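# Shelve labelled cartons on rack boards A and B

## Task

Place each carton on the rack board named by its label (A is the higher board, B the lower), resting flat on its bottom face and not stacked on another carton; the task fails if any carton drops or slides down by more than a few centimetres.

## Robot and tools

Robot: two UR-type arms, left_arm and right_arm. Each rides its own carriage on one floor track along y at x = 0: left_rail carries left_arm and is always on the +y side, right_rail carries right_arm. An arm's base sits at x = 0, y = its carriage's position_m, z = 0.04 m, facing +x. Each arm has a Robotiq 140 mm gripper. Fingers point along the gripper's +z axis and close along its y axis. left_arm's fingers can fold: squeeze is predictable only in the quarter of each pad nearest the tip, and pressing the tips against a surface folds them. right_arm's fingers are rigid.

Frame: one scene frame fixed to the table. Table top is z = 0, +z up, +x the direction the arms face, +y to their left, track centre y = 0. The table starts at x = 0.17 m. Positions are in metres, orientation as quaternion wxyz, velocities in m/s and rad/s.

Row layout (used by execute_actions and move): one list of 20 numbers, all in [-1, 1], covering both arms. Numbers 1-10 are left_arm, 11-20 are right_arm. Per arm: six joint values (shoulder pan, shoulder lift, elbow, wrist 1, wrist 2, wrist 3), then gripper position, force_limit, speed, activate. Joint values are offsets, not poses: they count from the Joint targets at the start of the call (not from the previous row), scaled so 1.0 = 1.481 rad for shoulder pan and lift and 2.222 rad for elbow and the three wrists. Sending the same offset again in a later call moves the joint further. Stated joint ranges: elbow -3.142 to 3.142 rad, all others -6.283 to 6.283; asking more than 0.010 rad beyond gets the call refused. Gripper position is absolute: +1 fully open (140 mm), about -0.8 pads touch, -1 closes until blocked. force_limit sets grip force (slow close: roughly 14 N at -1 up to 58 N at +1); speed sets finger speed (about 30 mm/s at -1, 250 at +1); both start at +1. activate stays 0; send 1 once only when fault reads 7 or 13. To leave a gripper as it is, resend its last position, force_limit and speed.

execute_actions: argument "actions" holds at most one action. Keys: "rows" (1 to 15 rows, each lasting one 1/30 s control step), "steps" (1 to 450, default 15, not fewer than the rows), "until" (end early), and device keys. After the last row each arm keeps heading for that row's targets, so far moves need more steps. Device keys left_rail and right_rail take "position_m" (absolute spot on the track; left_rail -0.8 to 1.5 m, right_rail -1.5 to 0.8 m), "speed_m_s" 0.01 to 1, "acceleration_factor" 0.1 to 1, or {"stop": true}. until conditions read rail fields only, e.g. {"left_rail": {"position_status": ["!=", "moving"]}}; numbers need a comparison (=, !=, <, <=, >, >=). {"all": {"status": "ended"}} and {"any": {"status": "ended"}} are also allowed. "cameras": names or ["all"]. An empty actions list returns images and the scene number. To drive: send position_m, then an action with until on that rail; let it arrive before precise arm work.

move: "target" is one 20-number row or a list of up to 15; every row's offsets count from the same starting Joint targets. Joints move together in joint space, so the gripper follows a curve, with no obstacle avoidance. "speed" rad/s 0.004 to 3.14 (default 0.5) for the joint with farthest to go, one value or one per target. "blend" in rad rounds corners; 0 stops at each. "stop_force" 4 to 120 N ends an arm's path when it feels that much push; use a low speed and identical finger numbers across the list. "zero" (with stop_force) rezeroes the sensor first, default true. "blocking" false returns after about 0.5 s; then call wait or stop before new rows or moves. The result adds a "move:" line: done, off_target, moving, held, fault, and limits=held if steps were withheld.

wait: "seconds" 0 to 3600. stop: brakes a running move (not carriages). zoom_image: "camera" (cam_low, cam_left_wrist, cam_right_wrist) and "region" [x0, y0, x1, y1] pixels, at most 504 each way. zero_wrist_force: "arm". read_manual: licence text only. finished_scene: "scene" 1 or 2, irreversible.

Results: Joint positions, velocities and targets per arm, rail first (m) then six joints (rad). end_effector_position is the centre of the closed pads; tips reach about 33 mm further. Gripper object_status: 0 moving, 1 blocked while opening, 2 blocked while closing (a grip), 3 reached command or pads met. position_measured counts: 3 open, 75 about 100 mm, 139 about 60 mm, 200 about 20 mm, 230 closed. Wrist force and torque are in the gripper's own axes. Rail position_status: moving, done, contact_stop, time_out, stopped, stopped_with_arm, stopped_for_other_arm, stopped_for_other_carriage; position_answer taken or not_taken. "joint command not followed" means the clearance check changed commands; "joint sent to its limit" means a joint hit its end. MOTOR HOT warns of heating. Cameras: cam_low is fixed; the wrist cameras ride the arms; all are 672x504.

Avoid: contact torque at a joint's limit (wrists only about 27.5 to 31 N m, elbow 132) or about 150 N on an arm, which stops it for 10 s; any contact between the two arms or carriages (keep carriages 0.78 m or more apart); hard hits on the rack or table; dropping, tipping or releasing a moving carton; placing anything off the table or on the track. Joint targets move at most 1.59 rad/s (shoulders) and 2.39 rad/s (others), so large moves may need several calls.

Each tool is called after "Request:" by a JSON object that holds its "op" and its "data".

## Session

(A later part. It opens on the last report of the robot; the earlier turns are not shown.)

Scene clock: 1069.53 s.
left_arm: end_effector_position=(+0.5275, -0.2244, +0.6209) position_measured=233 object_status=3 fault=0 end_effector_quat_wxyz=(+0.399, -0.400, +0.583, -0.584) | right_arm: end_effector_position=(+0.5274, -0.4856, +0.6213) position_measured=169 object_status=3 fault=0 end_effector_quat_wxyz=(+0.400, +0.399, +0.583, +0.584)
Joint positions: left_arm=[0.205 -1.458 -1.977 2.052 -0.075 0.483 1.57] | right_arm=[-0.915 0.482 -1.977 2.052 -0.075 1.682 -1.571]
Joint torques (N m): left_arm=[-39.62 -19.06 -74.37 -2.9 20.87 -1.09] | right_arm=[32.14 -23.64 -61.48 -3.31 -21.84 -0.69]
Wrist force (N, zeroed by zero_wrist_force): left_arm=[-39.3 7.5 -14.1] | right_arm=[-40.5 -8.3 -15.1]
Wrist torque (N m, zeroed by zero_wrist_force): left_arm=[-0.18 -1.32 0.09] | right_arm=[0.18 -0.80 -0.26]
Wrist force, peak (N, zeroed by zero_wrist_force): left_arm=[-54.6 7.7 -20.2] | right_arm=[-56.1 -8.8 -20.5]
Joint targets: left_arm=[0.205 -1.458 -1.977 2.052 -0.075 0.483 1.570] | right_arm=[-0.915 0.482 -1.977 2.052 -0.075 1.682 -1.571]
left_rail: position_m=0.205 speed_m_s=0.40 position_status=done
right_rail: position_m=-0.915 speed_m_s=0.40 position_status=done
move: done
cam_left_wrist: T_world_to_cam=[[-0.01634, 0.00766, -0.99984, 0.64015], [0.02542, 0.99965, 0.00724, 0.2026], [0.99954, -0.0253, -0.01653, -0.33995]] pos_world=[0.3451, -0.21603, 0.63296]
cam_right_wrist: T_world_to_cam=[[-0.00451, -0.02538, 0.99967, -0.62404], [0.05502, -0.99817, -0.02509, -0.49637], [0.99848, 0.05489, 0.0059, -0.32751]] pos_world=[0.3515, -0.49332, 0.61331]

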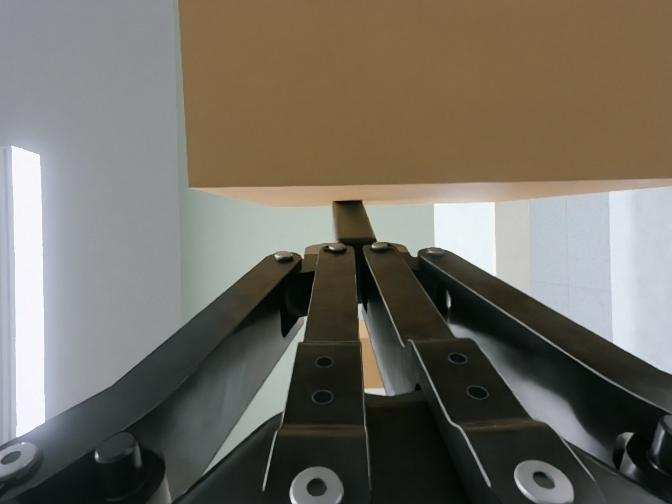

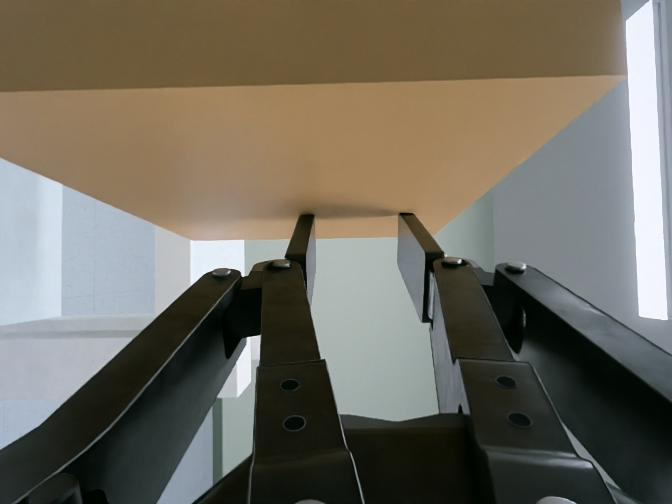

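Request:
{"op": "move", "data": {"target": [[0.09642,0.0418,-0.01692,-0.01094,0.06427,0,-1,0,0,0,-0.04281,0.0418,-0.01692,-0.01094,-0.02853,0,-0.32,0,0,0],[0.18062,0.08677,-0.03695,-0.02088,0.12039,0,-1,0,0,0,-0.07677,0.08677,-0.03695,-0.02088,-0.05117,0,-0.32,0,0,0],[0.25368,0.13356,-0.06008,-0.02894,0.16908,0,-1,0,0,0,-0.10419,0.13356,-0.06008,-0.02894,-0.06944,0,-0.32,0,0,0],[0.31675,0.18157,-0.08614,-0.03488,0.21112,0,-1,0,0,0,-0.12647,0.18157,-0.08614,-0.03488,-0.08429,0,-0.32,0,0,0],[0.37643,0.23518,-0.11809,-0.03866,0.2509,0,-1,0,0,0,-0.14686,0.23518,-0.11809,-0.03866,-0.09788,0,-0.32,0,0,0]], "speed": 0.1, "blend": 0.01, "cameras": ["cam_left_wrist", "cam_right_wrist"]}}

Scene clock: 1092.47 s.
left_arm: end_effector_position=(+0.7825, -0.2242, +0.6211) position_measured=233 object_status=3 fault=0 end_effector_quat_wxyz=(+0.399, -0.400, +0.583, -0.584) | right_arm: end_effector_position=(+0.7824, -0.4857, +0.6215) position_measured=169 object_status=3 fault=0 end_effector_quat_wxyz=(+0.400, +0.399, +0.583, +0.584)
Joint positions: left_arm=[0.205 -0.9 -1.629 1.79 -0.161 1.041 1.57] | right_arm=[-0.915 0.264 -1.629 1.789 -0.161 1.465 -1.571]
Joint torques (N m): left_arm=[-15.78 -16.14 -75.73 -13.03 21 -1.15] | right_arm=[13.62 -31.89 -61.49 -13.75 -19.84 -0.56]
Wrist force (N, zeroed by zero_wrist_force): left_arm=[-35.6 7.1 -13.1] | right_arm=[-36.4 -9.9 -13.7]
Wrist torque (N m, zeroed by zero_wrist_force): left_arm=[-0.07 -1.20 0.08] | right_arm=[0.13 -0.86 -0.43]
Wrist force, peak (N, zeroed by zero_wrist_force): left_arm=[-49.1 7.1 -17.7] | right_arm=[-50.2 -8.9 -19.0]
Joint targets: left_arm=[0.205 -0.900 -1.629 1.789 -0.161 1.041 1.570] | right_arm=[-0.915 0.264 -1.629 1.789 -0.161 1.465 -1.571]
left_rail: position_m=0.205 speed_m_s=0.40 position_status=done
right_rail: position_m=-0.915 speed_m_s=0.40 position_status=done
move: done
cam_left_wrist: T_world_to_cam=[[-0.01624, 0.00776, -0.99984, 0.64448], [0.02532, 0.99965, 0.00734, 0.19591], [0.99955, -0.0252, -0.01643, -0.59477]] pos_world=[0.6, -0.21583, 0.63316]
cam_right_wrist: T_world_to_cam=[[-0.00452, -0.02528, 0.99967, -0.62304], [0.05502, -0.99817, -0.025, -0.51056], [0.99848, 0.05489, 0.0059, -0.58211]] pos_world=[0.6065, -0.49342, 0.61351]

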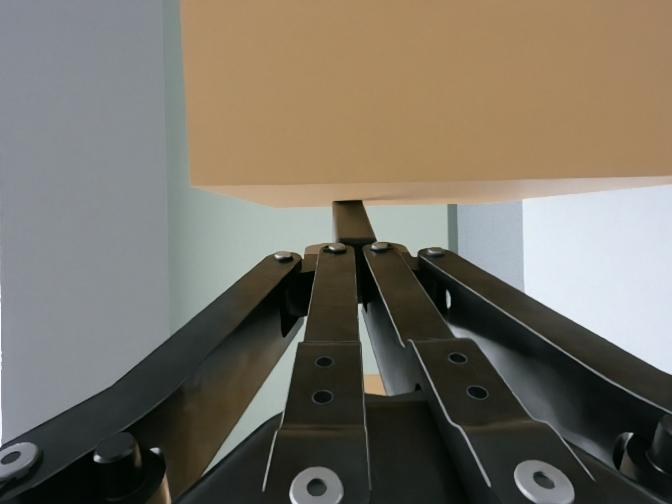

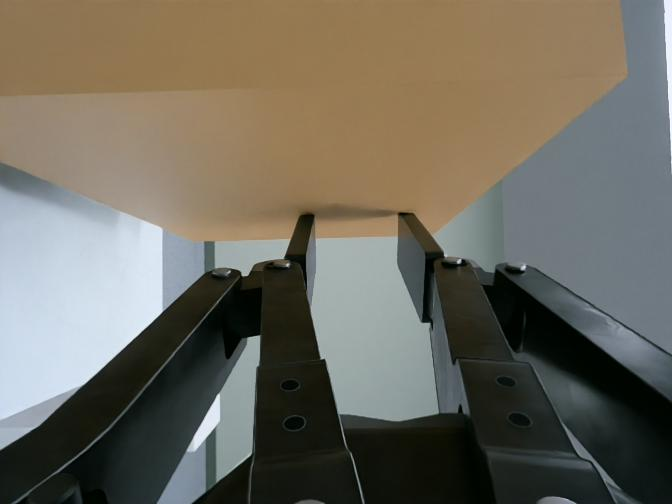

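Request:
{"op": "move", "data": {"target": [[0,0.00405,0.01346,-0.01616,0,0,-1,0,0,0,0,0.00405,0.01346,-0.01616,0,0,-0.32,0,0,0],[0,0.01161,0.03285,-0.04059,0,0,-1,0,0,0,0,0.01161,0.03285,-0.04059,0,0,-0.32,0,0,0]], "speed": 0.03, "blend": 0.005, "stop_force": 10}}

Scene clock: 1102.60 s.
left_arm: end_effector_position=(+0.7828, -0.2243, +0.5909) position_measured=233 object_status=3 fault=0 end_effector_quat_wxyz=(+0.399, -0.400, +0.583, -0.584) | right_arm: end_effector_position=(+0.7827, -0.4857, +0.5902) position_measured=169 object_status=3 fault=0 end_effector_quat_wxyz=(+0.400, +0.399, +0.583, +0.584)
Joint positions: left_arm=[0.205 -0.9 -1.619 1.834 -0.216 1.041 1.57] | right_arm=[-0.915 0.264 -1.619 1.835 -0.218 1.465 -1.571]
Joint torques (N m): left_arm=[-24.07 -55.66 -69.04 -2.34 19.11 -1.55] | right_arm=[24.94 -56.69 -55.99 -1.54 -18.79 -0.52]
Wrist force (N, zeroed by zero_wrist_force): left_arm=[-37.4 -0.5 -12.4] | right_arm=[-39.2 -2.5 -16.3]
Wrist torque (N m, zeroed by zero_wrist_force): left_arm=[-0.04 -1.27 -0.01] | right_arm=[0.42 -0.89 -0.02]
Wrist force, peak (N, zeroed by zero_wrist_force): left_arm=[-38.7 -9.7 -15.1] | right_arm=[-41.1 4.5 -21.5]
Joint targets: left_arm=[0.205 -0.900 -1.619 1.834 -0.216 1.041 1.570] | right_arm=[-0.915 0.264 -1.619 1.835 -0.218 1.465 -1.571]
left_rail: position_m=0.205 speed_m_s=0.40 position_status=done
right_rail: position_m=-0.915 speed_m_s=0.40 position_status=done
move: contact (left_arm, right_arm); path passed 1 of 2 targets; left_arm: the wrist 1 is farthest, 0.036 rad from its target; right_arm: the wrist 1 is farthest, 0.034 rad from its target

Request:
{"op": "move", "data": {"target": [[0.02316,-0.01749,0.0117,0.0004,0.01544,0,-1,0,0,0,-0.03545,-0.01749,0.01125,0.0013,-0.02363,0,-0.32,0,0,0],[-0.02721,-0.06226,0.03726,0.00468,-0.01814,0,-1,0,0,0,-0.01911,-0.06226,0.03681,0.00558,-0.01274,0,-0.32,0,0,0],[-0.10317,-0.12525,0.06274,0.0212,-0.06877,0,-1,0,0,0,0.00351,-0.12525,0.06229,0.0221,0.00234,0,-0.32,0,0,0],[-0.17873,-0.1761,0.08281,0.03501,-0.11913,0,-1,0,0,0,0.02735,-0.1761,0.08236,0.03591,0.01823,0,-0.32,0,0,0],[-0.28656,-0.23477,0.10338,0.05356,-0.191,0,-1,0,0,0,0.06442,-0.23477,0.10293,0.05446,0.04293,0,-0.32,0,0,0]], "speed": [0.05, 0.12, 0.15, 0.15, 0.15], "blend": [0, 0.01, 0.02, 0.02, 0], "cameras": ["cam_left_wrist", "cam_right_wrist"]}}

Scene clock: 1123.70 s.
left_arm: end_effector_position=(+0.5675, -0.1983, +0.6107) position_measured=233 object_status=3 fault=0 end_effector_quat_wxyz=(+0.399, -0.400, +0.584, -0.583) | right_arm: end_effector_position=(+0.5676, -0.5118, +0.6100) position_measured=169 object_status=3 fault=0 end_effector_quat_wxyz=(+0.399, +0.400, +0.584, +0.583)
Joint positions: left_arm=[0.205 -1.324 -1.967 2.064 -0.097 0.617 1.57] | right_arm=[-0.915 0.359 -1.966 2.064 -0.097 1.56 -1.571]
Joint torques (N m): left_arm=[-16.09 -33.01 -39.9 1.22 -2.97 -1.08] | right_arm=[11.56 -26.91 -36.14 0.78 3.8 -0.72]
Wrist force (N, zeroed by zero_wrist_force): left_arm=[-0.1 -0.1 0.5] | right_arm=[0.9 0.1 -5.9]
Wrist torque (N m, zeroed by zero_wrist_force): left_arm=[-0.01 0.00 -0.02] | right_arm=[-0.01 -0.24 -0.04]
Wrist force, peak (N, zeroed by zero_wrist_force): left_arm=[-37.8 -1.1 -12.5] | right_arm=[-39.5 -2.3 -16.6]
Joint targets: left_arm=[0.205 -1.324 -1.967 2.064 -0.097 0.617 1.570] | right_arm=[-0.915 0.359 -1.966 2.064 -0.097 1.560 -1.571]
left_rail: position_m=0.205 speed_m_s=0.40 position_status=done
right_rail: position_m=-0.915 speed_m_s=0.40 position_status=done
move: done
cam_left_wrist: T_world_to_cam=[[-0.01653, 0.00836, -0.99983, 0.63061], [0.02534, 0.99965, 0.00794, 0.17516], [0.99954, -0.0252, -0.01673, -0.37929]] pos_world=[0.3851, -0.18993, 0.62276]
cam_right_wrist: T_world_to_cam=[[-0.00285, -0.02468, 0.99969, -0.61382], [0.05489, -0.99819, -0.02449, -0.52534], [0.99849, 0.0548, 0.0042, -0.36528]] pos_world=[0.39181, -0.51952, 0.6023]

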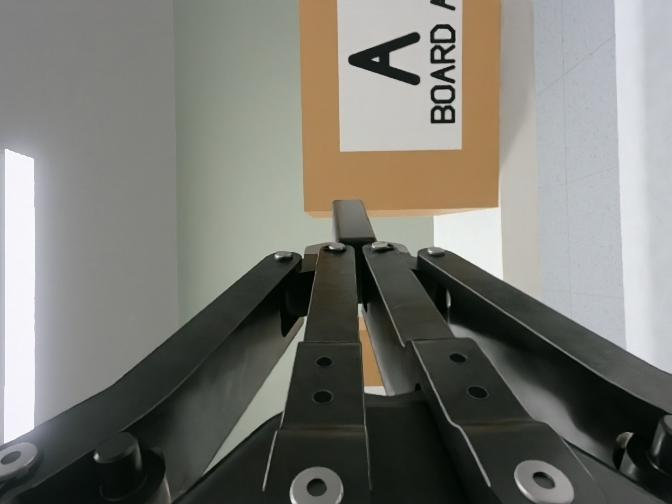

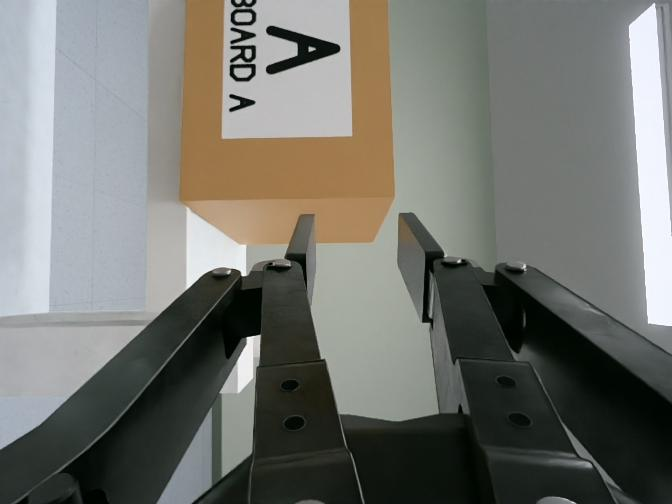

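Request:
{"op": "execute_actions", "data": {"actions": [{"left_rail": {"position_m": 0.5605, "speed_m_s": 0.4}, "steps": 200, "until": {"left_rail": {"position_status": ["!=", "moving"]}}}]}}

Request:
{"op": "execute_actions", "data": {"actions": [{"right_rail": {"position_m": -0.5585, "speed_m_s": 0.4}, "steps": 200, "until": {"right_rail": {"position_status": ["!=", "moving"]}}}]}}

Request:
{"op": "move", "data": {"target": [[-0.24875,-0.07779,0.03515,0.01647,-0.1658,0,-1,0,0,0,0.12856,-0.07779,0.03515,0.01647,0.08569,0,-0.32,0,0,0],[-0.24875,-0.05625,0.10801,-0.07075,-0.1658,0,-1,0,0,0,0.12856,-0.05625,0.10801,-0.07075,0.08569,0,-0.32,0,0,0],[-0.24875,0.00135,0.17291,-0.17403,-0.1658,0,-1,0,0,0,0.12856,0.00135,0.17291,-0.17403,0.08569,0,-0.32,0,0,0],[-0.24875,0.1104,0.22727,-0.30108,-0.1658,0,-1,0,0,0,0.12856,0.1104,0.22727,-0.30108,0.08569,0,-0.32,0,0,0],[-0.24875,0.24598,0.2595,-0.42367,-0.1658,0,-1,0,0,0,0.12856,0.24598,0.2595,-0.42367,0.08569,0,-0.32,0,0,0],[-0.24875,0.37569,0.27444,-0.52507,-0.1658,0,-1,0,0,0,0.12856,0.37569,0.27444,-0.52507,0.08569,0,-0.32,0,0,0],[-0.24875,0.4474,0.27831,-0.57673,-0.1658,0,-1,0,0,0,0.12856,0.4474,0.27831,-0.57673,0.08569,0,-0.32,0,0,0],[-0.24875,0.52154,0.27961,-0.62745,-0.1658,0,-1,0,0,0,0.12856,0.52154,0.27961,-0.62745,0.08569,0,-0.32,0,0,0]], "speed": 0.25, "blend": 0.01, "stop_force": 12, "cameras": ["cam_left_wrist", "cam_right_wrist"]}}

Scene clock: 1165.20 s.
left_arm: end_effector_position=(+0.5675, +0.1572, +0.6107) position_measured=233 object_status=3 fault=0 end_effector_quat_wxyz=(+0.399, -0.400, +0.584, -0.583) | right_arm: end_effector_position=(+0.5676, -0.5118, +0.6101) position_measured=169 object_status=3 fault=0 end_effector_quat_wxyz=(+0.399, +0.400, +0.584, +0.583)
Joint positions: left_arm=[0.56 -1.325 -1.967 2.064 -0.097 0.617 1.57] | right_arm=[-0.915 0.359 -1.966 2.064 -0.097 1.56 -1.571]
Joint torques (N m): left_arm=[0.63 -20.05 -43.94 -0.18 -1.46 -1.44] | right_arm=[10.53 -25.77 -36.12 0.44 3.63 -0.31]
Wrist force (N, zeroed by zero_wrist_force): left_arm=[0.1 0.0 0.3] | right_arm=[0.9 0.3 -6.2]
Wrist torque (N m, zeroed by zero_wrist_force): left_arm=[0.00 -0.05 -0.02] | right_arm=[0.03 -0.23 -0.04]
Wrist force, peak (N, zeroed by zero_wrist_force): left_arm=[1.1 0.1 0.8] | right_arm=[0.9 0.5 -6.5]
Joint targets: left_arm=[0.561 -1.324 -1.967 2.064 -0.097 0.617 1.570] | right_arm=[-0.915 0.359 -1.966 2.064 -0.097 1.560 -1.571]
Tool commands: left_gripper/position=-1.0 left_gripper/force_limit=+0.0 left_gripper/speed=+0.0 left_gripper/activate=+0.0 right_gripper/position=-0.32 right_gripper/force_limit=+0.0 right_gripper/speed=+0.0 right_gripper/activate=+0.0
left_rail: position_m=0.560 position_m_goal=0.561 speed_m_s=0.40 position_status=done
right_rail: position_m=-0.915 speed_m_s=0.40 position_status=done

Scene clock: 1167.10 s.
left_arm: end_effector_position=(+0.5675, +0.1572, +0.6107) position_measured=233 object_status=3 fault=0 end_effector_quat_wxyz=(+0.399, -0.400, +0.584, -0.583) | right_arm: end_effector_position=(+0.5676, -0.1553, +0.6101) position_measured=169 object_status=3 fault=0 end_effector_quat_wxyz=(+0.399, +0.400, +0.584, +0.583)
Joint positions: left_arm=[0.561 -1.324 -1.967 2.064 -0.097 0.617 1.57] | right_arm=[-0.559 0.359 -1.966 2.064 -0.097 1.56 -1.571]
Joint torques (N m): left_arm=[8.03 7.63 -47.7 -1.57 0.82 -0.88] | right_arm=[5.96 -6.4 -42 -0.7 -2.4 -0.48]
Wrist force (N, zeroed by zero_wrist_force): left_arm=[0.0 0.1 0.6] | right_arm=[1.0 0.3 -6.1]
Wrist torque (N m, zeroed by zero_wrist_force): left_arm=[0.01 0.00 -0.01] | right_arm=[0.05 -0.25 -0.04]
Wrist force, peak (N, zeroed by zero_wrist_force): left_arm=[-0.3 -0.2 0.7] | right_arm=[-1.1 0.1 -6.6]
Joint targets: left_arm=[0.561 -1.324 -1.967 2.064 -0.097 0.617 1.570] | right_arm=[-0.559 0.359 -1.966 2.064 -0.097 1.560 -1.571]
Tool commands: left_gripper/position=-1.0 left_gripper/force_limit=+0.0 left_gripper/speed=+0.0 left_gripper/activate=+0.0 right_gripper/position=-0.32 right_gripper/force_limit=+0.0 right_gripper/speed=+0.0 right_gripper/activate=+0.0
left_rail: position_m=0.561 speed_m_s=0.40 position_status=done
right_rail: position_m=-0.559 position_m_goal=-0.558 speed_m_s=0.40 position_status=done

Scene clock: 1175.50 s.
left_arm: end_effector_position=(+0.4573, +0.1470, +0.1008) position_measured=233 object_status=3 fault=0 end_effector_quat_wxyz=(+0.399, -0.400, +0.583, -0.584) | right_arm: end_effector_position=(+0.4573, -0.1454, +0.1005) position_measured=169 object_status=3 fault=0 end_effector_quat_wxyz=(+0.399, +0.399, +0.584, +0.583)
Joint positions: left_arm=[0.56 -1.693 -1.194 2.685 -1.491 0.248 1.57] | right_arm=[-0.558 0.55 -1.194 2.685 -1.491 1.751 -1.571]
Joint torques (N m): left_arm=[-15.23 -18.11 6.22 -3.53 0.35 -1.31] | right_arm=[7.15 -27.24 2.81 -7.54 3.46 -0.42]
Wrist force (N, zeroed by zero_wrist_force): left_arm=[-0.4 0.5 0.3] | right_arm=[0.4 -0.1 -6.2]
Wrist torque (N m, zeroed by zero_wrist_force): left_arm=[0.12 0.08 0.00] | right_arm=[-0.01 -0.14 -0.03]
Wrist force, peak (N, zeroed by zero_wrist_force): left_arm=[-0.2 -0.4 1.1] | right_arm=[0.9 0.3 -6.7]
Joint targets: left_arm=[0.561 -1.693 -1.194 2.685 -1.491 0.248 1.570] | right_arm=[-0.559 0.550 -1.194 2.685 -1.491 1.751 -1.571]
left_rail: position_m=0.560 position_m_goal=0.561 speed_m_s=0.40 position_status=done
right_rail: position_m=-0.558 speed_m_s=0.40 position_status=done
move: done
cam_left_wrist: T_world_to_cam=[[-0.01633, 0.00806, -0.99983, 0.11608], [0.02543, 0.99965, 0.00765, -0.16327], [0.99954, -0.0253, -0.01653, -0.26898]] pos_world=[0.2749, 0.15547, 0.11286]
cam_right_wrist: T_world_to_cam=[[-0.00326, -0.0246, 0.99969, -0.09553], [0.055, -0.99819, -0.02439, -0.16606], [0.99848, 0.0549, 0.0046, -0.273]] pos_world=[0.28141, -0.15312, 0.0927]

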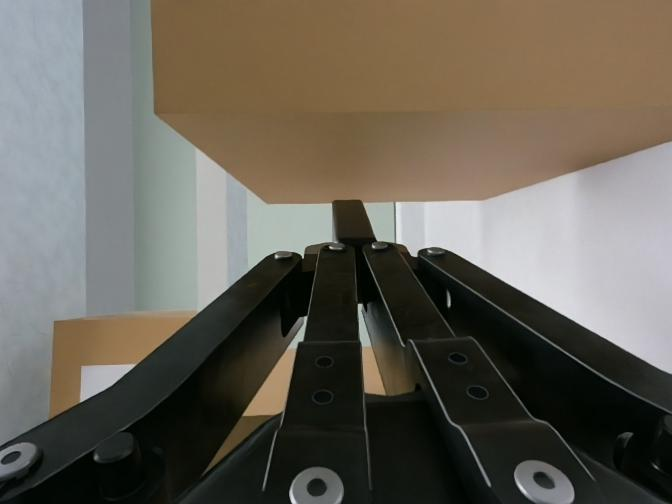

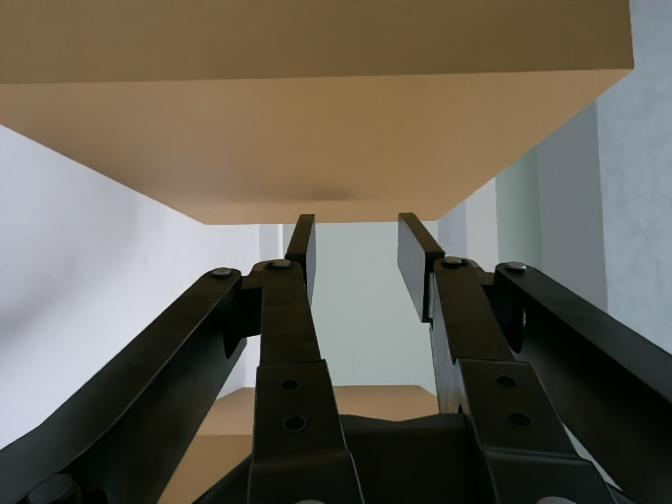

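Request:
{"op": "zero_wrist_force", "data": {"arm": "left_arm"}}

Request:
{"op": "zero_wrist_force", "data": {"arm": "right_arm"}}

Request:
{"op": "move", "data": {"target": [[0.00358,0.0029,-0.01053,0.0086,0.00239,0,-1,0,0,0,0.02573,0.0029,-0.01053,0.0086,0.01715,0,-0.32,0,0,0],[0.00695,0.00628,-0.02106,0.01688,0.00464,0,-1,0,0,0,0.04963,0.00628,-0.02106,0.01688,0.03308,0,-0.32,0,0,0]], "speed": 0.04, "blend": 0.003, "stop_force": 6}}

Wrist force sensor zeroed.

Wrist force sensor zeroed.

Scene clock: 1185.93 s.
left_arm: end_effector_position=(+0.4573, +0.1332, +0.1008) position_measured=233 object_status=3 fault=0 end_effector_quat_wxyz=(+0.399, -0.400, +0.583, -0.584) | right_arm: end_effector_position=(+0.4573, -0.1310, +0.1004) position_measured=169 object_status=3 fault=0 end_effector_quat_wxyz=(+0.399, +0.399, +0.584, +0.583)
Joint positions: left_arm=[0.561 -1.687 -1.189 2.659 -1.47 0.254 1.57] | right_arm=[-0.558 0.593 -1.189 2.658 -1.469 1.794 -1.571]
Joint torques (N m): left_arm=[-18.75 -61.12 3.85 -3.46 -1.8 -0.72] | right_arm=[-12.43 -53.41 2.31 -7.08 -4.26 -0.44]
Wrist force (N, zeroed by zero_wrist_force): left_arm=[-1.0 0.1 0.2] | right_arm=[-3.4 -0.4 1.6]
Wrist torque (N m, zeroed by zero_wrist_force): left_arm=[-0.08 -0.05 0.02] | right_arm=[-0.15 0.07 0.03]
Wrist force, peak (N, zeroed by zero_wrist_force): left_arm=[-7.4 -4.0 -6.9] | right_arm=[-8.8 2.7 -8.3]
Joint targets: left_arm=[0.561 -1.687 -1.189 2.659 -1.470 0.254 1.570] | right_arm=[-0.559 0.593 -1.189 2.658 -1.469 1.794 -1.571]
left_rail: position_m=0.561 speed_m_s=0.40 position_status=done
right_rail: position_m=-0.558 speed_m_s=0.40 position_status=done
move: contact (left_arm, right_arm); path passed 1 of 2 targets; left_arm: the elbow is farthest, 0.021 rad from its target; right_arm: the shoulder pan is farthest, 0.030 rad from its target

Request:
{"op": "move", "data": {"target": [0.00128,0.00068,-0.00275,0.0023,0.00113,0,-1,0,0,0,0.00574,0.00068,-0.0023,0.00185,0.00338,0,-0.32,0,0,0], "speed": 0.008, "stop_force": 54, "zero": false}}

Scene clock: 1234.20 s.
left_arm: end_effector_position=(+0.4574, +0.1299, +0.1009) position_measured=233 object_status=3 fault=0 end_effector_quat_wxyz=(+0.399, -0.399, +0.584, -0.584) | right_arm: end_effector_position=(+0.4569, -0.1279, +0.1005) position_measured=169 object_status=3 fault=0 end_effector_quat_wxyz=(+0.399, +0.399, +0.584, +0.583)
Joint positions: left_arm=[0.561 -1.685 -1.188 2.653 -1.465 0.256 1.57] | right_arm=[-0.559 0.602 -1.188 2.653 -1.465 1.802 -1.571]
Joint torques (N m): left_arm=[-11.18 -23.7 -52.46 -1.43 23.18 -0.8] | right_arm=[31.16 -28.93 -33.06 -0.22 -6.85 -0.44]
Wrist force (N, zeroed by zero_wrist_force): left_arm=[-45.3 -9.8 -25.2] | right_arm=[-46.2 7.3 -22.5]
Wrist torque (N m, zeroed by zero_wrist_force): left_arm=[0.17 -1.43 -0.12] | right_arm=[-0.46 -0.68 0.13]
Wrist force, peak (N, zeroed by zero_wrist_force): left_arm=[-45.3 -9.9 -25.3] | right_arm=[-46.4 7.7 -22.2]
Joint targets: left_arm=[0.561 -1.685 -1.188 2.653 -1.465 0.256 1.570] | right_arm=[-0.559 0.602 -1.188 2.653 -1.465 1.802 -1.571]
left_rail: position_m=0.561 speed_m_s=0.40 position_status=done
right_rail: position_m=-0.559 position_m_goal=-0.558 speed_m_s=0.40 position_status=done
move: done

Request:
{"op": "move", "data": {"target": [[0,-0.03498,-0.00032,0.02363,0,0,-1,0,0,0,0,-0.03498,-0.00032,0.02363,0,0,-0.32,0,0,0],[0,-0.13667,-0.00491,0.0960,0,0,-1,0,0,0,0,-0.13667,-0.00491,0.0960,0,0,-0.32,0,0,0],[0,-0.25922,-0.0189,0.19167,0,0,-1,0,0,0,0,-0.25922,-0.0189,0.19167,0,0,-0.32,0,0,0],[0,-0.36063,-0.04095,0.28132,0,0,-1,0,0,0,0,-0.36063,-0.04095,0.28132,0,0,-0.32,0,0,0],[0,-0.41546,-0.05927,0.33618,0,0,-1,0,0,0,0,-0.41546,-0.05927,0.33618,0,0,-0.32,0,0,0],[0,-0.47063,-0.08533,0.39901,0,0,-1,0,0,0,0,-0.47063,-0.08533,0.39901,0,0,-0.32,0,0,0]], "speed": [0.05,0.14,0.14,0.14,0.14,0.14], "blend": [0.01,0.01,0.01,0.01,0.01,0], "cameras": ["cam_low"]}}

Scene clock: 1252.33 s.
left_arm: end_effector_position=(+0.4574, +0.1299, +0.3712) position_measured=233 object_status=3 fault=0 end_effector_quat_wxyz=(+0.399, -0.399, +0.583, -0.584) | right_arm: end_effector_position=(+0.4571, -0.1278, +0.3706) position_measured=169 object_status=3 fault=0 end_effector_quat_wxyz=(+0.399, +0.399, +0.584, +0.583)
Joint positions: left_arm=[0.56 -1.685 -1.885 2.463 -0.578 0.256 1.57] | right_arm=[-0.559 0.602 -1.885 2.464 -0.578 1.802 -1.571]
Joint torques (N m): left_arm=[-35.12 -28.43 -77.44 -1.98 18.33 -1.07] | right_arm=[31.3 -28.28 -61.06 -3.42 -22.04 -0.46]
Wrist force (N, zeroed by zero_wrist_force): left_arm=[-39.6 7.3 -14.4] | right_arm=[-41.1 -8.1 -13.6]
Wrist torque (N m, zeroed by zero_wrist_force): left_arm=[-0.28 -1.43 0.10] | right_arm=[-0.44 -0.68 0.03]
Wrist force, peak (N, zeroed by zero_wrist_force): left_arm=[-58.5 7.1 -21.5] | right_arm=[-60.1 -8.7 -20.6]
Joint targets: left_arm=[0.561 -1.685 -1.885 2.463 -0.578 0.256 1.570] | right_arm=[-0.559 0.602 -1.885 2.464 -0.578 1.802 -1.571]
left_rail: position_m=0.560 position_m_goal=0.561 speed_m_s=0.40 position_status=done
right_rail: position_m=-0.559 position_m_goal=-0.558 speed_m_s=0.40 position_status=done
move: done

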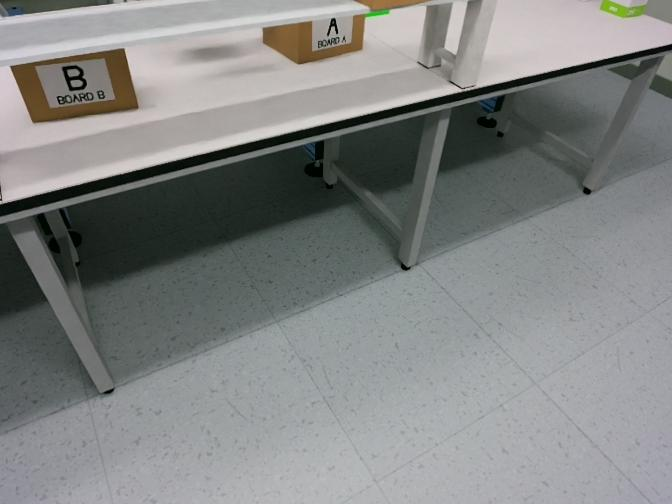

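Request:
{"op": "move", "data": {"target": [[0.06806,0.02255,-0.00941,-0.00565,0.04536,0,-1,0,0,0,-0.037,0.02255,-0.00941,-0.00565,-0.02466,0,-0.32,0,0,0],[0.17333,0.06455,-0.02835,-0.01463,0.11553,0,-1,0,0,0,-0.08839,0.06455,-0.02835,-0.01463,-0.05891,0,-0.32,0,0,0],[0.26698,0.10952,-0.05108,-0.02192,0.17795,0,-1,0,0,0,-0.1292,0.10952,-0.05108,-0.02192,-0.08612,0,-0.32,0,0,0],[0.34882,0.15557,-0.077,-0.02669,0.23249,0,-1,0,0,0,-0.16185,0.15557,-0.077,-0.02669,-0.10788,0,-0.32,0,0,0],[0.41965,0.20169,-0.10576,-0.02871,0.2797,0,-1,0,0,0,-0.18832,0.20169,-0.10576,-0.02871,-0.12552,0,-0.32,0,0,0],[0.48089,0.2474,-0.13699,-0.0279,0.32052,0,-1,0,0,0,-0.21006,0.2474,-0.13699,-0.0279,-0.14001,0,-0.32,0,0,0],[0.5339,0.29264,-0.17057,-0.02448,0.35585,0,-1,0,0,0,-0.22802,0.29264,-0.17057,-0.02448,-0.15198,0,-0.32,0,0,0]], "speed": 0.105, "blend": [0.01,0.01,0.01,0.01,0.01,0.01,0], "cameras": ["cam_low"]}}

Scene clock: 1304.80 s.
left_arm: end_effector_position=(+0.7873, +0.1300, +0.3714) position_measured=233 object_status=3 fault=0 end_effector_quat_wxyz=(+0.399, -0.399, +0.583, -0.584) | right_arm: end_effector_position=(+0.7869, -0.1276, +0.3706) position_measured=169 object_status=3 fault=0 end_effector_quat_wxyz=(+0.399, +0.399, +0.584, +0.583)
Joint positions: left_arm=[0.56 -0.895 -1.452 2.084 -0.632 1.047 1.57] | right_arm=[-0.558 0.264 -1.452 2.085 -0.633 1.464 -1.571]
Joint torques (N m): left_arm=[-22.28 -34.01 -75.15 -3.22 21.81 -1.27] | right_arm=[18.02 -45.51 -55.25 -2.21 -21.79 -0.74]
Wrist force (N, zeroed by zero_wrist_force): left_arm=[-39.0 7.0 -14.6] | right_arm=[-40.5 -9.9 -13.5]
Wrist torque (N m, zeroed by zero_wrist_force): left_arm=[-0.13 -1.38 0.10] | right_arm=[-0.08 -0.77 -0.35]
Wrist force, peak (N, zeroed by zero_wrist_force): left_arm=[-50.0 6.7 -18.3] | right_arm=[-51.1 -8.6 -17.6]
Joint targets: left_arm=[0.561 -0.894 -1.452 2.084 -0.632 1.047 1.570] | right_arm=[-0.559 0.264 -1.451 2.085 -0.633 1.464 -1.571]
left_rail: position_m=0.560 position_m_goal=0.561 speed_m_s=0.40 position_status=done
right_rail: position_m=-0.558 speed_m_s=0.40 position_status=done
move: done

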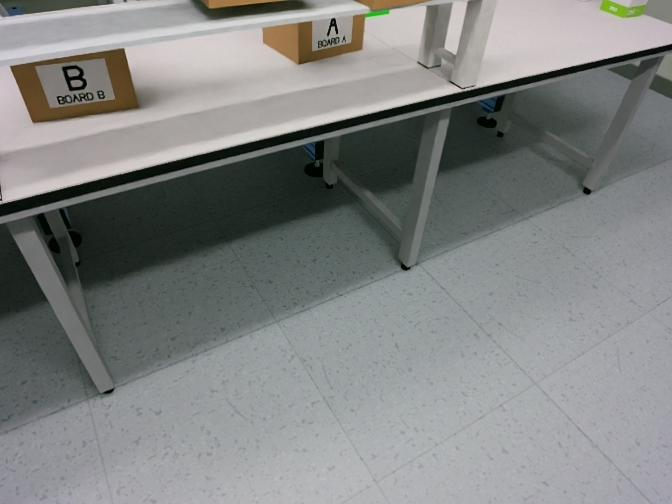

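Request:
{"op": "move", "data": {"target": [[0,0.01149,0.00583,-0.01348,0,0,-1,0,0,0,0,0.01149,0.00583,-0.01348,0,0,-0.32,0,0,0],[0,0.03186,0.01491,-0.03615,0,0,-1,0,0,0,0,0.03186,0.01491,-0.03615,0,0,-0.32,0,0,0]], "speed": 0.03, "blend": [0.005,0], "stop_force": 10}}

Scene clock: 1316.07 s.
left_arm: end_effector_position=(+0.7875, +0.1298, +0.3446) position_measured=233 object_status=3 fault=0 end_effector_quat_wxyz=(+0.399, -0.399, +0.583, -0.584) | right_arm: end_effector_position=(+0.7872, -0.1276, +0.3432) position_measured=169 object_status=3 fault=0 end_effector_quat_wxyz=(+0.399, +0.399, +0.584, +0.583)
Joint positions: left_arm=[0.56 -0.894 -1.421 2.107 -0.686 1.047 1.57] | right_arm=[-0.558 0.264 -1.419 2.108 -0.688 1.464 -1.571]
Joint torques (N m): left_arm=[-27.79 -72.7 -68.48 -2.63 21.3 -0.88] | right_arm=[24.79 -65.95 -50.16 -1.22 -20.81 -0.65]
Wrist force (N, zeroed by zero_wrist_force): left_arm=[-40.6 -1.1 -13.0] | right_arm=[-42.8 -2.6 -13.9]
Wrist torque (N m, zeroed by zero_wrist_force): left_arm=[-0.10 -1.54 -0.01] | right_arm=[0.36 -0.82 0.01]
Wrist force, peak (N, zeroed by zero_wrist_force): left_arm=[-43.9 -12.4 -19.4] | right_arm=[-44.4 4.7 -21.1]
Joint targets: left_arm=[0.561 -0.894 -1.421 2.107 -0.686 1.047 1.570] | right_arm=[-0.559 0.264 -1.419 2.108 -0.688 1.464 -1.571]
left_rail: position_m=0.560 position_m_goal=0.561 speed_m_s=0.40 position_status=done
right_rail: position_m=-0.558 speed_m_s=0.40 position_status=done
move: contact (left_arm, right_arm); path passed 1 of 2 targets; left_arm: the wrist 1 is farthest, 0.026 rad from its target; right_arm: the wrist 1 is farthest, 0.026 rad from its target

Request:
{"op": "move", "data": {"target": [[0.02046,-0.01377,0.01121,-0.00203,0.01364,0,-1,0,0,0,-0.03167,-0.01513,0.01076,-0.00113,-0.02111,0,-0.32,0,0,0],[-0.03295,-0.06523,0.04329,0.00018,-0.02196,0,-1,0,0,0,-0.01621,-0.06658,0.04284,0.00108,-0.0108,0,-0.32,0,0,0],[-0.10885,-0.12228,0.08182,-0.00032,-0.07255,0,-1,0,0,0,0.00662,-0.12363,0.08137,0.00059,0.00441,0,-0.32,0,0,0],[-0.20081,-0.18076,0.11692,0.00356,-0.13384,0,-1,0,0,0,0.03619,-0.18211,0.11647,0.00446,0.02412,0,-0.32,0,0,0],[-0.29149,-0.31128,0.08794,0.11953,-0.19428,0,-1,0,0,0,0.06826,-0.31263,0.08749,0.12043,0.0455,0,-0.32,0,0,0],[-0.29149,-0.36529,-0.01292,0.25639,-0.19428,0,-1,0,0,0,0.06826,-0.36664,-0.01337,0.25729,0.0455,0,-0.32,0,0,0]], "speed": [0.05,0.12,0.13,0.15,0.2,0.3], "blend": [0.005,0.01,0.01,0.01,0.02,0], "cameras": ["cam_low","cam_left_wrist","cam_right_wrist"]}}

Scene clock: 1350.37 s.
left_arm: end_effector_position=(+0.5674, +0.1549, +0.6009) position_measured=233 object_status=3 fault=0 end_effector_quat_wxyz=(+0.399, -0.400, +0.583, -0.584) | right_arm: end_effector_position=(+0.5671, -0.1531, +0.6013) position_measured=169 object_status=3 fault=0 end_effector_quat_wxyz=(+0.399, +0.399, +0.584, +0.584)
Joint positions: left_arm=[0.56 -1.326 -1.962 2.078 -0.117 0.615 1.57] | right_arm=[-0.558 0.365 -1.962 2.078 -0.116 1.565 -1.571]
Joint torques (N m): left_arm=[-16.12 -34.89 -62.64 1.01 -2.18 -1.19] | right_arm=[8.9 -26.79 -53.4 0.61 3.58 -0.71]
Wrist force (N, zeroed by zero_wrist_force): left_arm=[0.4 -0.6 0.2] | right_arm=[-3.9 -1.3 2.3]
Wrist torque (N m, zeroed by zero_wrist_force): left_arm=[-0.14 -0.09 -0.01] | right_arm=[-0.34 0.89 -0.01]
Wrist force, peak (N, zeroed by zero_wrist_force): left_arm=[-41.4 -2.0 -13.0] | right_arm=[-43.0 -2.9 -14.0]
Joint targets: left_arm=[0.561 -1.326 -1.962 2.078 -0.117 0.615 1.570] | right_arm=[-0.559 0.365 -1.962 2.078 -0.116 1.565 -1.571]
left_rail: position_m=0.560 position_m_goal=0.561 speed_m_s=0.40 position_status=done
right_rail: position_m=-0.558 speed_m_s=0.40 position_status=done
move: done
cam_left_wrist: T_world_to_cam=[[-0.01634, 0.00767, -0.99984, 0.6179], [0.02582, 0.99964, 0.00724, -0.17769], [0.99953, -0.0257, -0.01653, -0.37039]] pos_world=[0.3849, 0.16337, 0.61296]
cam_right_wrist: T_world_to_cam=[[-0.00439, -0.02528, 0.99967, -0.59547], [0.05592, -0.99812, -0.025, -0.16777], [0.99843, 0.0558, 0.0058, -0.38515]] pos_world=[0.3913, -0.16102, 0.59331]

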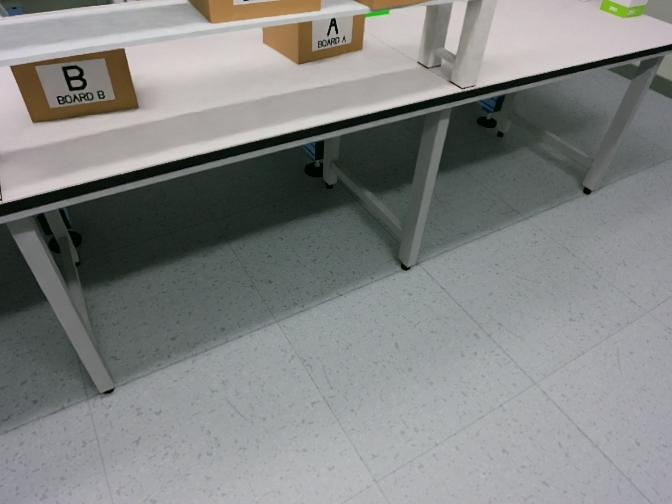

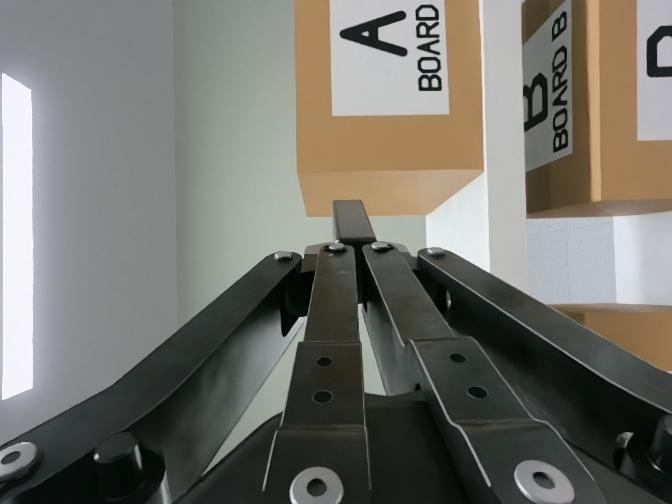

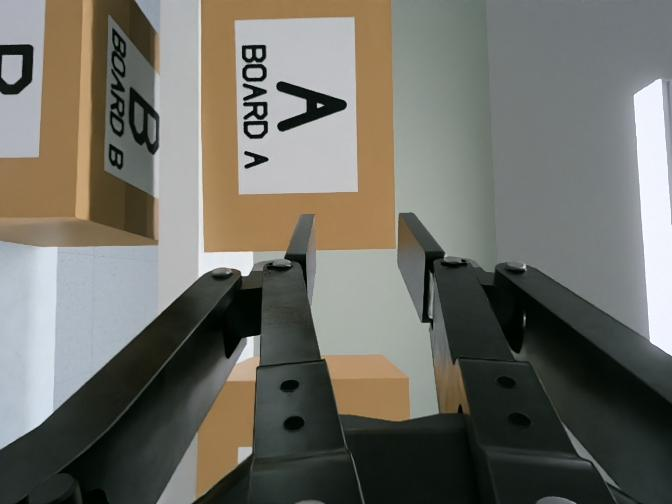

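Request:
{"op": "execute_actions", "data": {"actions": [{"right_rail":{"position_m":-0.905},"steps":120,"until":{"right_rail":{"position_status":["!=","moving"]}}}]}}

Request:
{"op": "execute_actions", "data": {"actions": [{"left_rail":{"position_m":0.22},"steps":120,"until":{"left_rail":{"position_status":["!=","moving"]}}}], "cameras": ["cam_low","cam_left_wrist","cam_right_wrist"]}}

Scene clock: 1359.03 s.
left_arm: end_effector_position=(+0.5674, +0.1549, +0.6010) position_measured=233 object_status=3 fault=0 end_effector_quat_wxyz=(+0.399, -0.400, +0.583, -0.584) | right_arm: end_effector_position=(+0.5671, -0.4996, +0.6014) position_measured=169 object_status=3 fault=0 end_effector_quat_wxyz=(+0.399, +0.399, +0.584, +0.584)
Joint positions: left_arm=[0.56 -1.326 -1.962 2.078 -0.117 0.615 1.57] | right_arm=[-0.905 0.365 -1.962 2.078 -0.116 1.565 -1.571]
Joint torques (N m): left_arm=[-15.89 -38.77 -61.49 1.21 -0.03 -0.8] | right_arm=[3.34 -18.94 -46.74 -0.57 2.59 -0.96]
Wrist force (N, zeroed by zero_wrist_force): left_arm=[0.5 -0.9 0.2] | right_arm=[-3.9 -1.9 2.3]
Wrist torque (N m, zeroed by zero_wrist_force): left_arm=[-0.19 -0.11 -0.01] | right_arm=[-0.48 0.89 -0.01]
Wrist force, peak (N, zeroed by zero_wrist_force): left_arm=[0.8 -0.7 0.4] | right_arm=[-5.1 -2.1 2.1]
Joint targets: left_arm=[0.561 -1.326 -1.962 2.078 -0.117 0.615 1.570] | right_arm=[-0.905 0.365 -1.962 2.078 -0.116 1.565 -1.571]
Tool commands: left_gripper/position=-1.0 left_gripper/force_limit=+0.0 left_gripper/speed=+0.0 left_gripper/activate=+0.0 right_gripper/position=-0.32 right_gripper/force_limit=+0.0 right_gripper/speed=+0.0 right_gripper/activate=+0.0
left_rail: position_m=0.560 position_m_goal=0.561 speed_m_s=0.40 position_status=done
right_rail: position_m=-0.905 speed_m_s=0.40 position_status=done

Scene clock: 1360.90 s.
left_arm: end_effector_position=(+0.5674, -0.1855, +0.6011) position_measured=233 object_status=3 fault=0 end_effector_quat_wxyz=(+0.399, -0.400, +0.583, -0.584) | right_arm: end_effector_position=(+0.5671, -0.4996, +0.6014) position_measured=169 object_status=3 fault=0 end_effector_quat_wxyz=(+0.399, +0.399, +0.584, +0.584)
Joint positions: left_arm=[0.22 -1.326 -1.962 2.078 -0.117 0.615 1.57] | right_arm=[-0.905 0.365 -1.962 2.078 -0.116 1.565 -1.571]
Joint torques (N m): left_arm=[-6.03 4.75 -57.02 -2.05 0.4 -1.48] | right_arm=[1.11 -9.56 -40.72 -1.69 1.35 -0.96]
Wrist force (N, zeroed by zero_wrist_force): left_arm=[0.4 -0.7 0.1] | right_arm=[-3.6 -1.7 2.2]
Wrist torque (N m, zeroed by zero_wrist_force): left_arm=[-0.16 -0.10 -0.01] | right_arm=[-0.44 0.84 0.00]
Wrist force, peak (N, zeroed by zero_wrist_force): left_arm=[1.5 -0.6 0.5] | right_arm=[-4.0 -1.9 2.6]
Joint targets: left_arm=[0.220 -1.326 -1.962 2.078 -0.117 0.615 1.570] | right_arm=[-0.905 0.365 -1.962 2.078 -0.116 1.565 -1.571]
Tool commands: left_gripper/position=-1.0 left_gripper/force_limit=+0.0 left_gripper/speed=+0.0 left_gripper/activate=+0.0 right_gripper/position=-0.32 right_gripper/force_limit=+0.0 right_gripper/speed=+0.0 right_gripper/activate=+0.0
left_rail: position_m=0.220 speed_m_s=0.40 position_status=done
right_rail: position_m=-0.905 speed_m_s=0.40 position_status=done
cam_left_wrist: T_world_to_cam=[[-0.01634, 0.00757, -0.99984, 0.62059], [0.02582, 0.99964, 0.00715, 0.16265], [0.99953, -0.0257, -0.01653, -0.37914]] pos_world=[0.3849, -0.17703, 0.61306]
cam_right_wrist: T_world_to_cam=[[-0.00449, -0.02529, 0.99967, -0.60429], [0.05593, -0.99812, -0.025, -0.51361], [0.99843, 0.0558, 0.0059, -0.36577]] pos_world=[0.3912, -0.50752, 0.59341]

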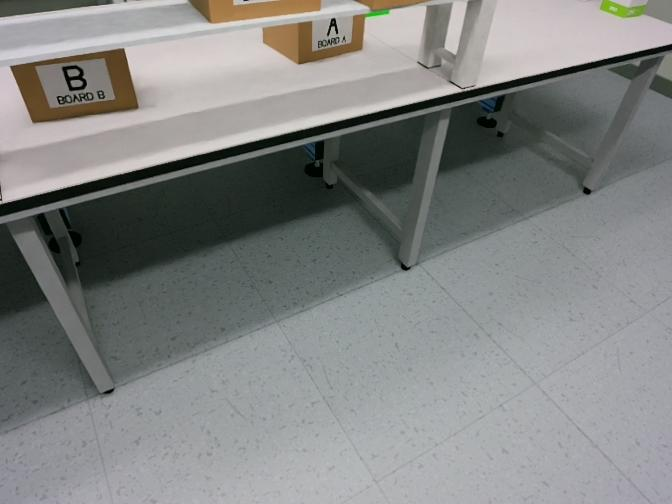

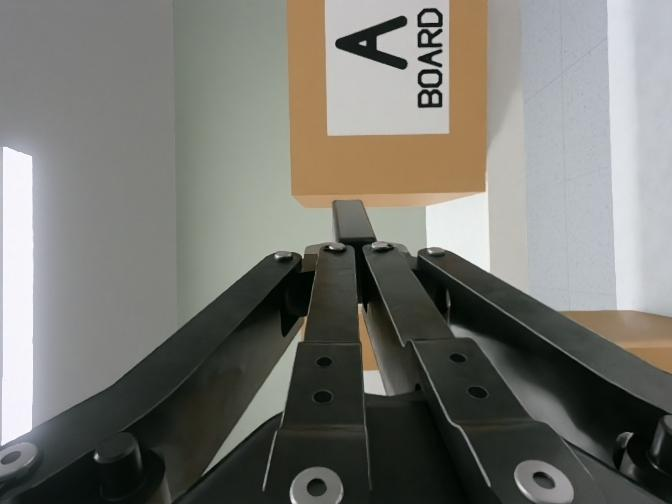

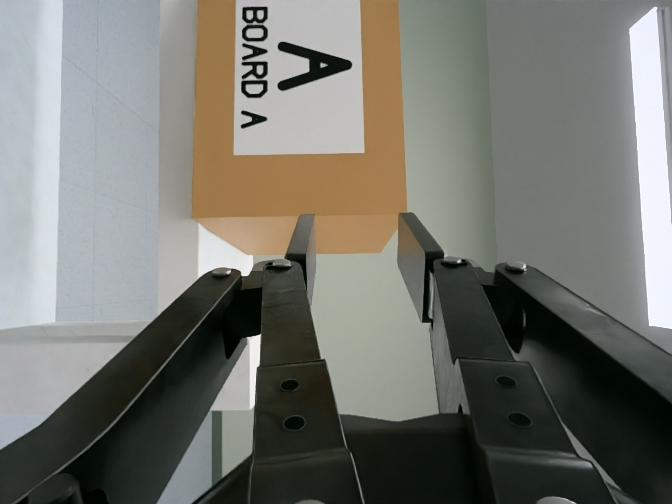

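Request:
{"op": "move", "data": {"target": [[-0.06057,-0.02964,0.01143,0.00878,-0.04037,0,-1,0,0,0,0.01951,-0.02964,0.01143,0.00833,0.01301,0,-0.32,0,0,0],[-0.06057,-0.00351,0.08209,-0.0793,-0.04037,0,-1,0,0,0,0.01951,-0.00351,0.08209,-0.0797,0.01301,0,-0.32,0,0,0],[-0.06057,0.05652,0.1441,-0.18132,-0.04037,0,-1,0,0,0,0.01951,0.05652,0.1441,-0.18177,0.01301,0,-0.32,0,0,0],[-0.06057,0.16246,0.19478,-0.30261,-0.04037,0,-1,0,0,0,0.01951,0.16246,0.19478,-0.30306,0.01301,0,-0.32,0,0,0],[-0.06057,0.28656,0.22399,-0.41454,-0.04037,0,-1,0,0,0,0.01951,0.28656,0.22399,-0.41499,0.01301,0,-0.32,0,0,0]], "speed": [0.15,0.3,0.3,0.3,0.3], "blend": [0.02,0.02,0.02,0.02,0], "cameras": ["cam_left_wrist","cam_right_wrist"]}}

Scene clock: 1407.20 s.
left_arm: end_effector_position=(+0.5374, -0.1834, +0.2207) position_measured=233 object_status=3 fault=0 end_effector_quat_wxyz=(+0.399, -0.399, +0.584, -0.583) | right_arm: end_effector_position=(+0.5373, -0.5015, +0.2212) position_measured=169 object_status=3 fault=0 end_effector_quat_wxyz=(+0.399, +0.399, +0.584, +0.584)
Joint positions: left_arm=[0.22 -1.416 -1.537 2.576 -1.038 0.526 1.57] | right_arm=[-0.905 0.394 -1.538 2.576 -1.038 1.594 -1.571]
Joint torques (N m): left_arm=[-15.19 -11.68 -16.12 -4.18 -2.61 -0.92] | right_arm=[9.85 -16.25 -16 -8 3.67 -0.73]
Wrist force (N, zeroed by zero_wrist_force): left_arm=[0.0 -0.5 -0.3] | right_arm=[-3.7 -2.3 3.0]
Wrist torque (N m, zeroed by zero_wrist_force): left_arm=[-0.11 0.01 0.01] | right_arm=[-0.53 0.87 0.05]
Wrist force, peak (N, zeroed by zero_wrist_force): left_arm=[0.3 -1.9 -0.6] | right_arm=[-3.9 -3.2 2.9]
Joint targets: left_arm=[0.220 -1.416 -1.537 2.576 -1.038 0.526 1.570] | right_arm=[-0.905 0.394 -1.538 2.576 -1.038 1.594 -1.571]
left_rail: position_m=0.220 speed_m_s=0.40 position_status=done
right_rail: position_m=-0.905 speed_m_s=0.40 position_status=done
move: done
cam_left_wrist: T_world_to_cam=[[-0.01652, 0.00867, -0.99983, 0.2401], [0.02585, 0.99963, 0.00824, 0.16377], [0.99953, -0.02571, -0.01674, -0.35544]] pos_world=[0.355, -0.17493, 0.23276]
cam_right_wrist: T_world_to_cam=[[-0.00439, -0.02528, 0.99967, -0.22443], [0.05592, -0.99812, -0.025, -0.52325], [0.99843, 0.0558, 0.0058, -0.33375]] pos_world=[0.3615, -0.50932, 0.21321]

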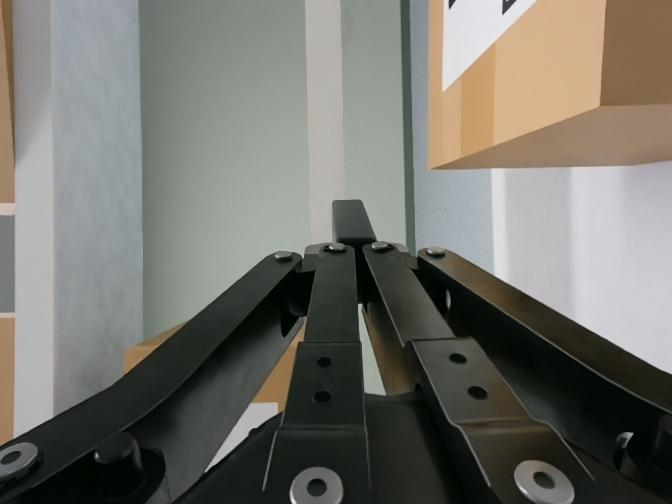

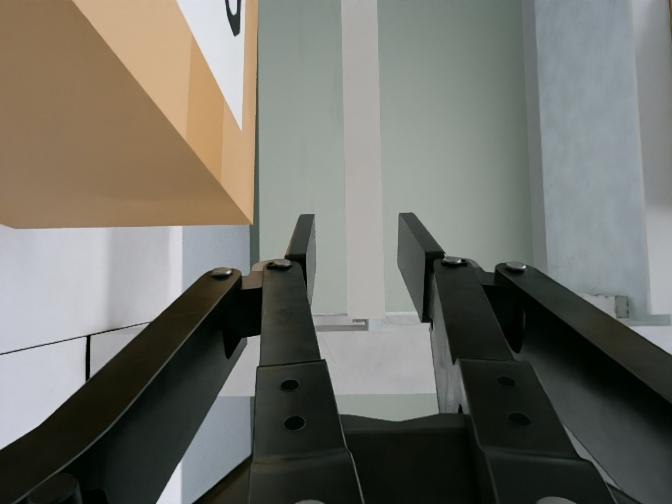

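Request:
{"op": "move", "data": {"target": [[0,0.1148,0.01314,-0.08978,0,0,-1,0,0,0,0,0.1148,0.01314,-0.08978,0,0,-0.32,0,0,0],[0,0.1773,0.01652,-0.13488,0,0,-1,0,0,0,0,0.1773,0.01652,-0.13488,0,0,-0.32,0,0,0],[0,0.2419,0.01769,-0.17907,0,0,-1,0,0,0,0,0.2419,0.01769,-0.17907,0,0,-0.32,0,0,0]], "speed": 0.13, "blend": [0.01,0.01,0], "stop_force": 12}}

Request:
{"op": "zero_wrist_force", "data": {"arm": "left_arm"}}

Request:
{"op": "zero_wrist_force", "data": {"arm": "right_arm"}}

Scene clock: 1431.73 s.
left_arm: end_effector_position=(+0.5375, -0.1835, +0.1006) position_measured=233 object_status=3 fault=0 end_effector_quat_wxyz=(+0.399, -0.399, +0.584, -0.584) | right_arm: end_effector_position=(+0.5375, -0.5014, +0.1012) position_measured=169 object_status=3 fault=0 end_effector_quat_wxyz=(+0.399, +0.399, +0.584, +0.584)
Joint positions: left_arm=[0.22 -1.416 -1.179 2.615 -1.436 0.526 1.57] | right_arm=[-0.905 0.394 -1.18 2.615 -1.436 1.594 -1.571]
Joint torques (N m): left_arm=[-5.53 -23.91 3.94 -4.47 -2.2 -1.23] | right_arm=[9.32 -31.5 0.45 -7.58 3.21 -0.94]
Wrist force (N, zeroed by zero_wrist_force): left_arm=[-0.1 -0.4 0.1] | right_arm=[-3.6 -2.1 2.6]
Wrist torque (N m, zeroed by zero_wrist_force): left_arm=[-0.09 0.02 0.01] | right_arm=[-0.45 0.85 0.06]
Wrist force, peak (N, zeroed by zero_wrist_force): left_arm=[0.0 -0.9 -0.3] | right_arm=[-3.7 -2.6 3.1]
Joint targets: left_arm=[0.220 -1.416 -1.179 2.615 -1.436 0.526 1.570] | right_arm=[-0.905 0.394 -1.180 2.615 -1.436 1.594 -1.571]
left_rail: position_m=0.220 speed_m_s=0.40 position_status=done
right_rail: position_m=-0.905 speed_m_s=0.40 position_status=done
move: done

Wrist force sensor zeroed.

Wrist force sensor zeroed.

Request:
{"op": "move", "data": {"target": [[-0.0052,0.0045,-0.01154,0.00855,-0.00347,0,-1,0,0,0,0.03099,0.0045,-0.01154,0.00855,0.02066,0,-0.32,0,0,0],[-0.00986,0.00939,-0.02321,0.01695,-0.00657,0,-1,0,0,0,0.0601,0.00939,-0.02321,0.01695,0.04005,0,-0.32,0,0,0]], "speed": 0.045, "blend": [0.01,0], "stop_force": 6}}

Scene clock: 1447.30 s.
left_arm: end_effector_position=(+0.5374, -0.2125, +0.1006) position_measured=233 object_status=3 fault=0 end_effector_quat_wxyz=(+0.399, -0.399, +0.584, -0.584) | right_arm: end_effector_position=(+0.5377, -0.4813, +0.1011) position_measured=169 object_status=3 fault=0 end_effector_quat_wxyz=(+0.399, +0.399, +0.584, +0.584)
Joint positions: left_arm=[0.22 -1.429 -1.166 2.568 -1.402 0.512 1.57] | right_arm=[-0.905 0.451 -1.171 2.583 -1.412 1.651 -1.571]
Joint torques (N m): left_arm=[10.35 -66.56 0.48 -4.39 1.53 -1.24] | right_arm=[-14.09 -59.63 -3.11 -7.77 -2.8 -0.94]
Wrist force (N, zeroed by zero_wrist_force): left_arm=[0.2 -0.1 -0.2] | right_arm=[-2.3 0.3 -1.4]
Wrist torque (N m, zeroed by zero_wrist_force): left_arm=[-0.01 -0.06 0.00] | right_arm=[0.00 0.03 -0.05]
Wrist force, peak (N, zeroed by zero_wrist_force): left_arm=[-6.2 -1.8 -5.0] | right_arm=[-6.1 0.9 -5.0]
Joint targets: left_arm=[0.220 -1.429 -1.166 2.568 -1.402 0.512 1.570] | right_arm=[-0.905 0.451 -1.171 2.583 -1.412 1.651 -1.571]
left_rail: position_m=0.220 speed_m_s=0.40 position_status=done
right_rail: position_m=-0.905 speed_m_s=0.40 position_status=done
move: contact (left_arm, right_arm); path passed 1 of 2 targets; right_arm: the shoulder pan is farthest, 0.032 rad from its target

Request:
{"op": "move", "data": {"target": [0.00027,-0.00095,0.00108,-0.00045,0.00018,0,-1,0,0,0,0.01431,0.00243,-0.00567,0.00405,0.00954,0,-0.32,0,0,0], "speed": 0.009, "stop_force": 54, "zero": false}}

Scene clock: 1464.47 s.
left_arm: end_effector_position=(+0.5374, -0.2110, +0.1008) position_measured=233 object_status=3 fault=0 end_effector_quat_wxyz=(+0.399, -0.399, +0.584, -0.584) | right_arm: end_effector_position=(+0.5376, -0.4735, +0.1011) position_measured=169 object_status=3 fault=0 end_effector_quat_wxyz=(+0.399, +0.399, +0.584, +0.584)
Joint positions: left_arm=[0.22 -1.429 -1.168 2.571 -1.403 0.513 1.57] | right_arm=[-0.905 0.472 -1.167 2.57 -1.403 1.672 -1.571]
Joint torques (N m): left_arm=[-10.65 -68.4 -28.67 -8.52 18.39 -1.83] | right_arm=[39.9 -31.94 -29.94 0.08 -7.7 -0.95]
Wrist force (N, zeroed by zero_wrist_force): left_arm=[-35.7 -6.9 -15.7] | right_arm=[-49.6 6.3 -18.5]
Wrist torque (N m, zeroed by zero_wrist_force): left_arm=[0.18 -1.17 -0.08] | right_arm=[-0.17 -0.98 -0.02]
Wrist force, peak (N, zeroed by zero_wrist_force): left_arm=[-35.8 -7.3 -15.7] | right_arm=[-49.8 6.0 -18.8]
Joint targets: left_arm=[0.220 -1.429 -1.168 2.571 -1.403 0.513 1.570] | right_arm=[-0.905 0.472 -1.167 2.570 -1.403 1.672 -1.571]
left_rail: position_m=0.220 speed_m_s=0.40 position_status=done
right_rail: position_m=-0.905 speed_m_s=0.40 position_status=done
move: done


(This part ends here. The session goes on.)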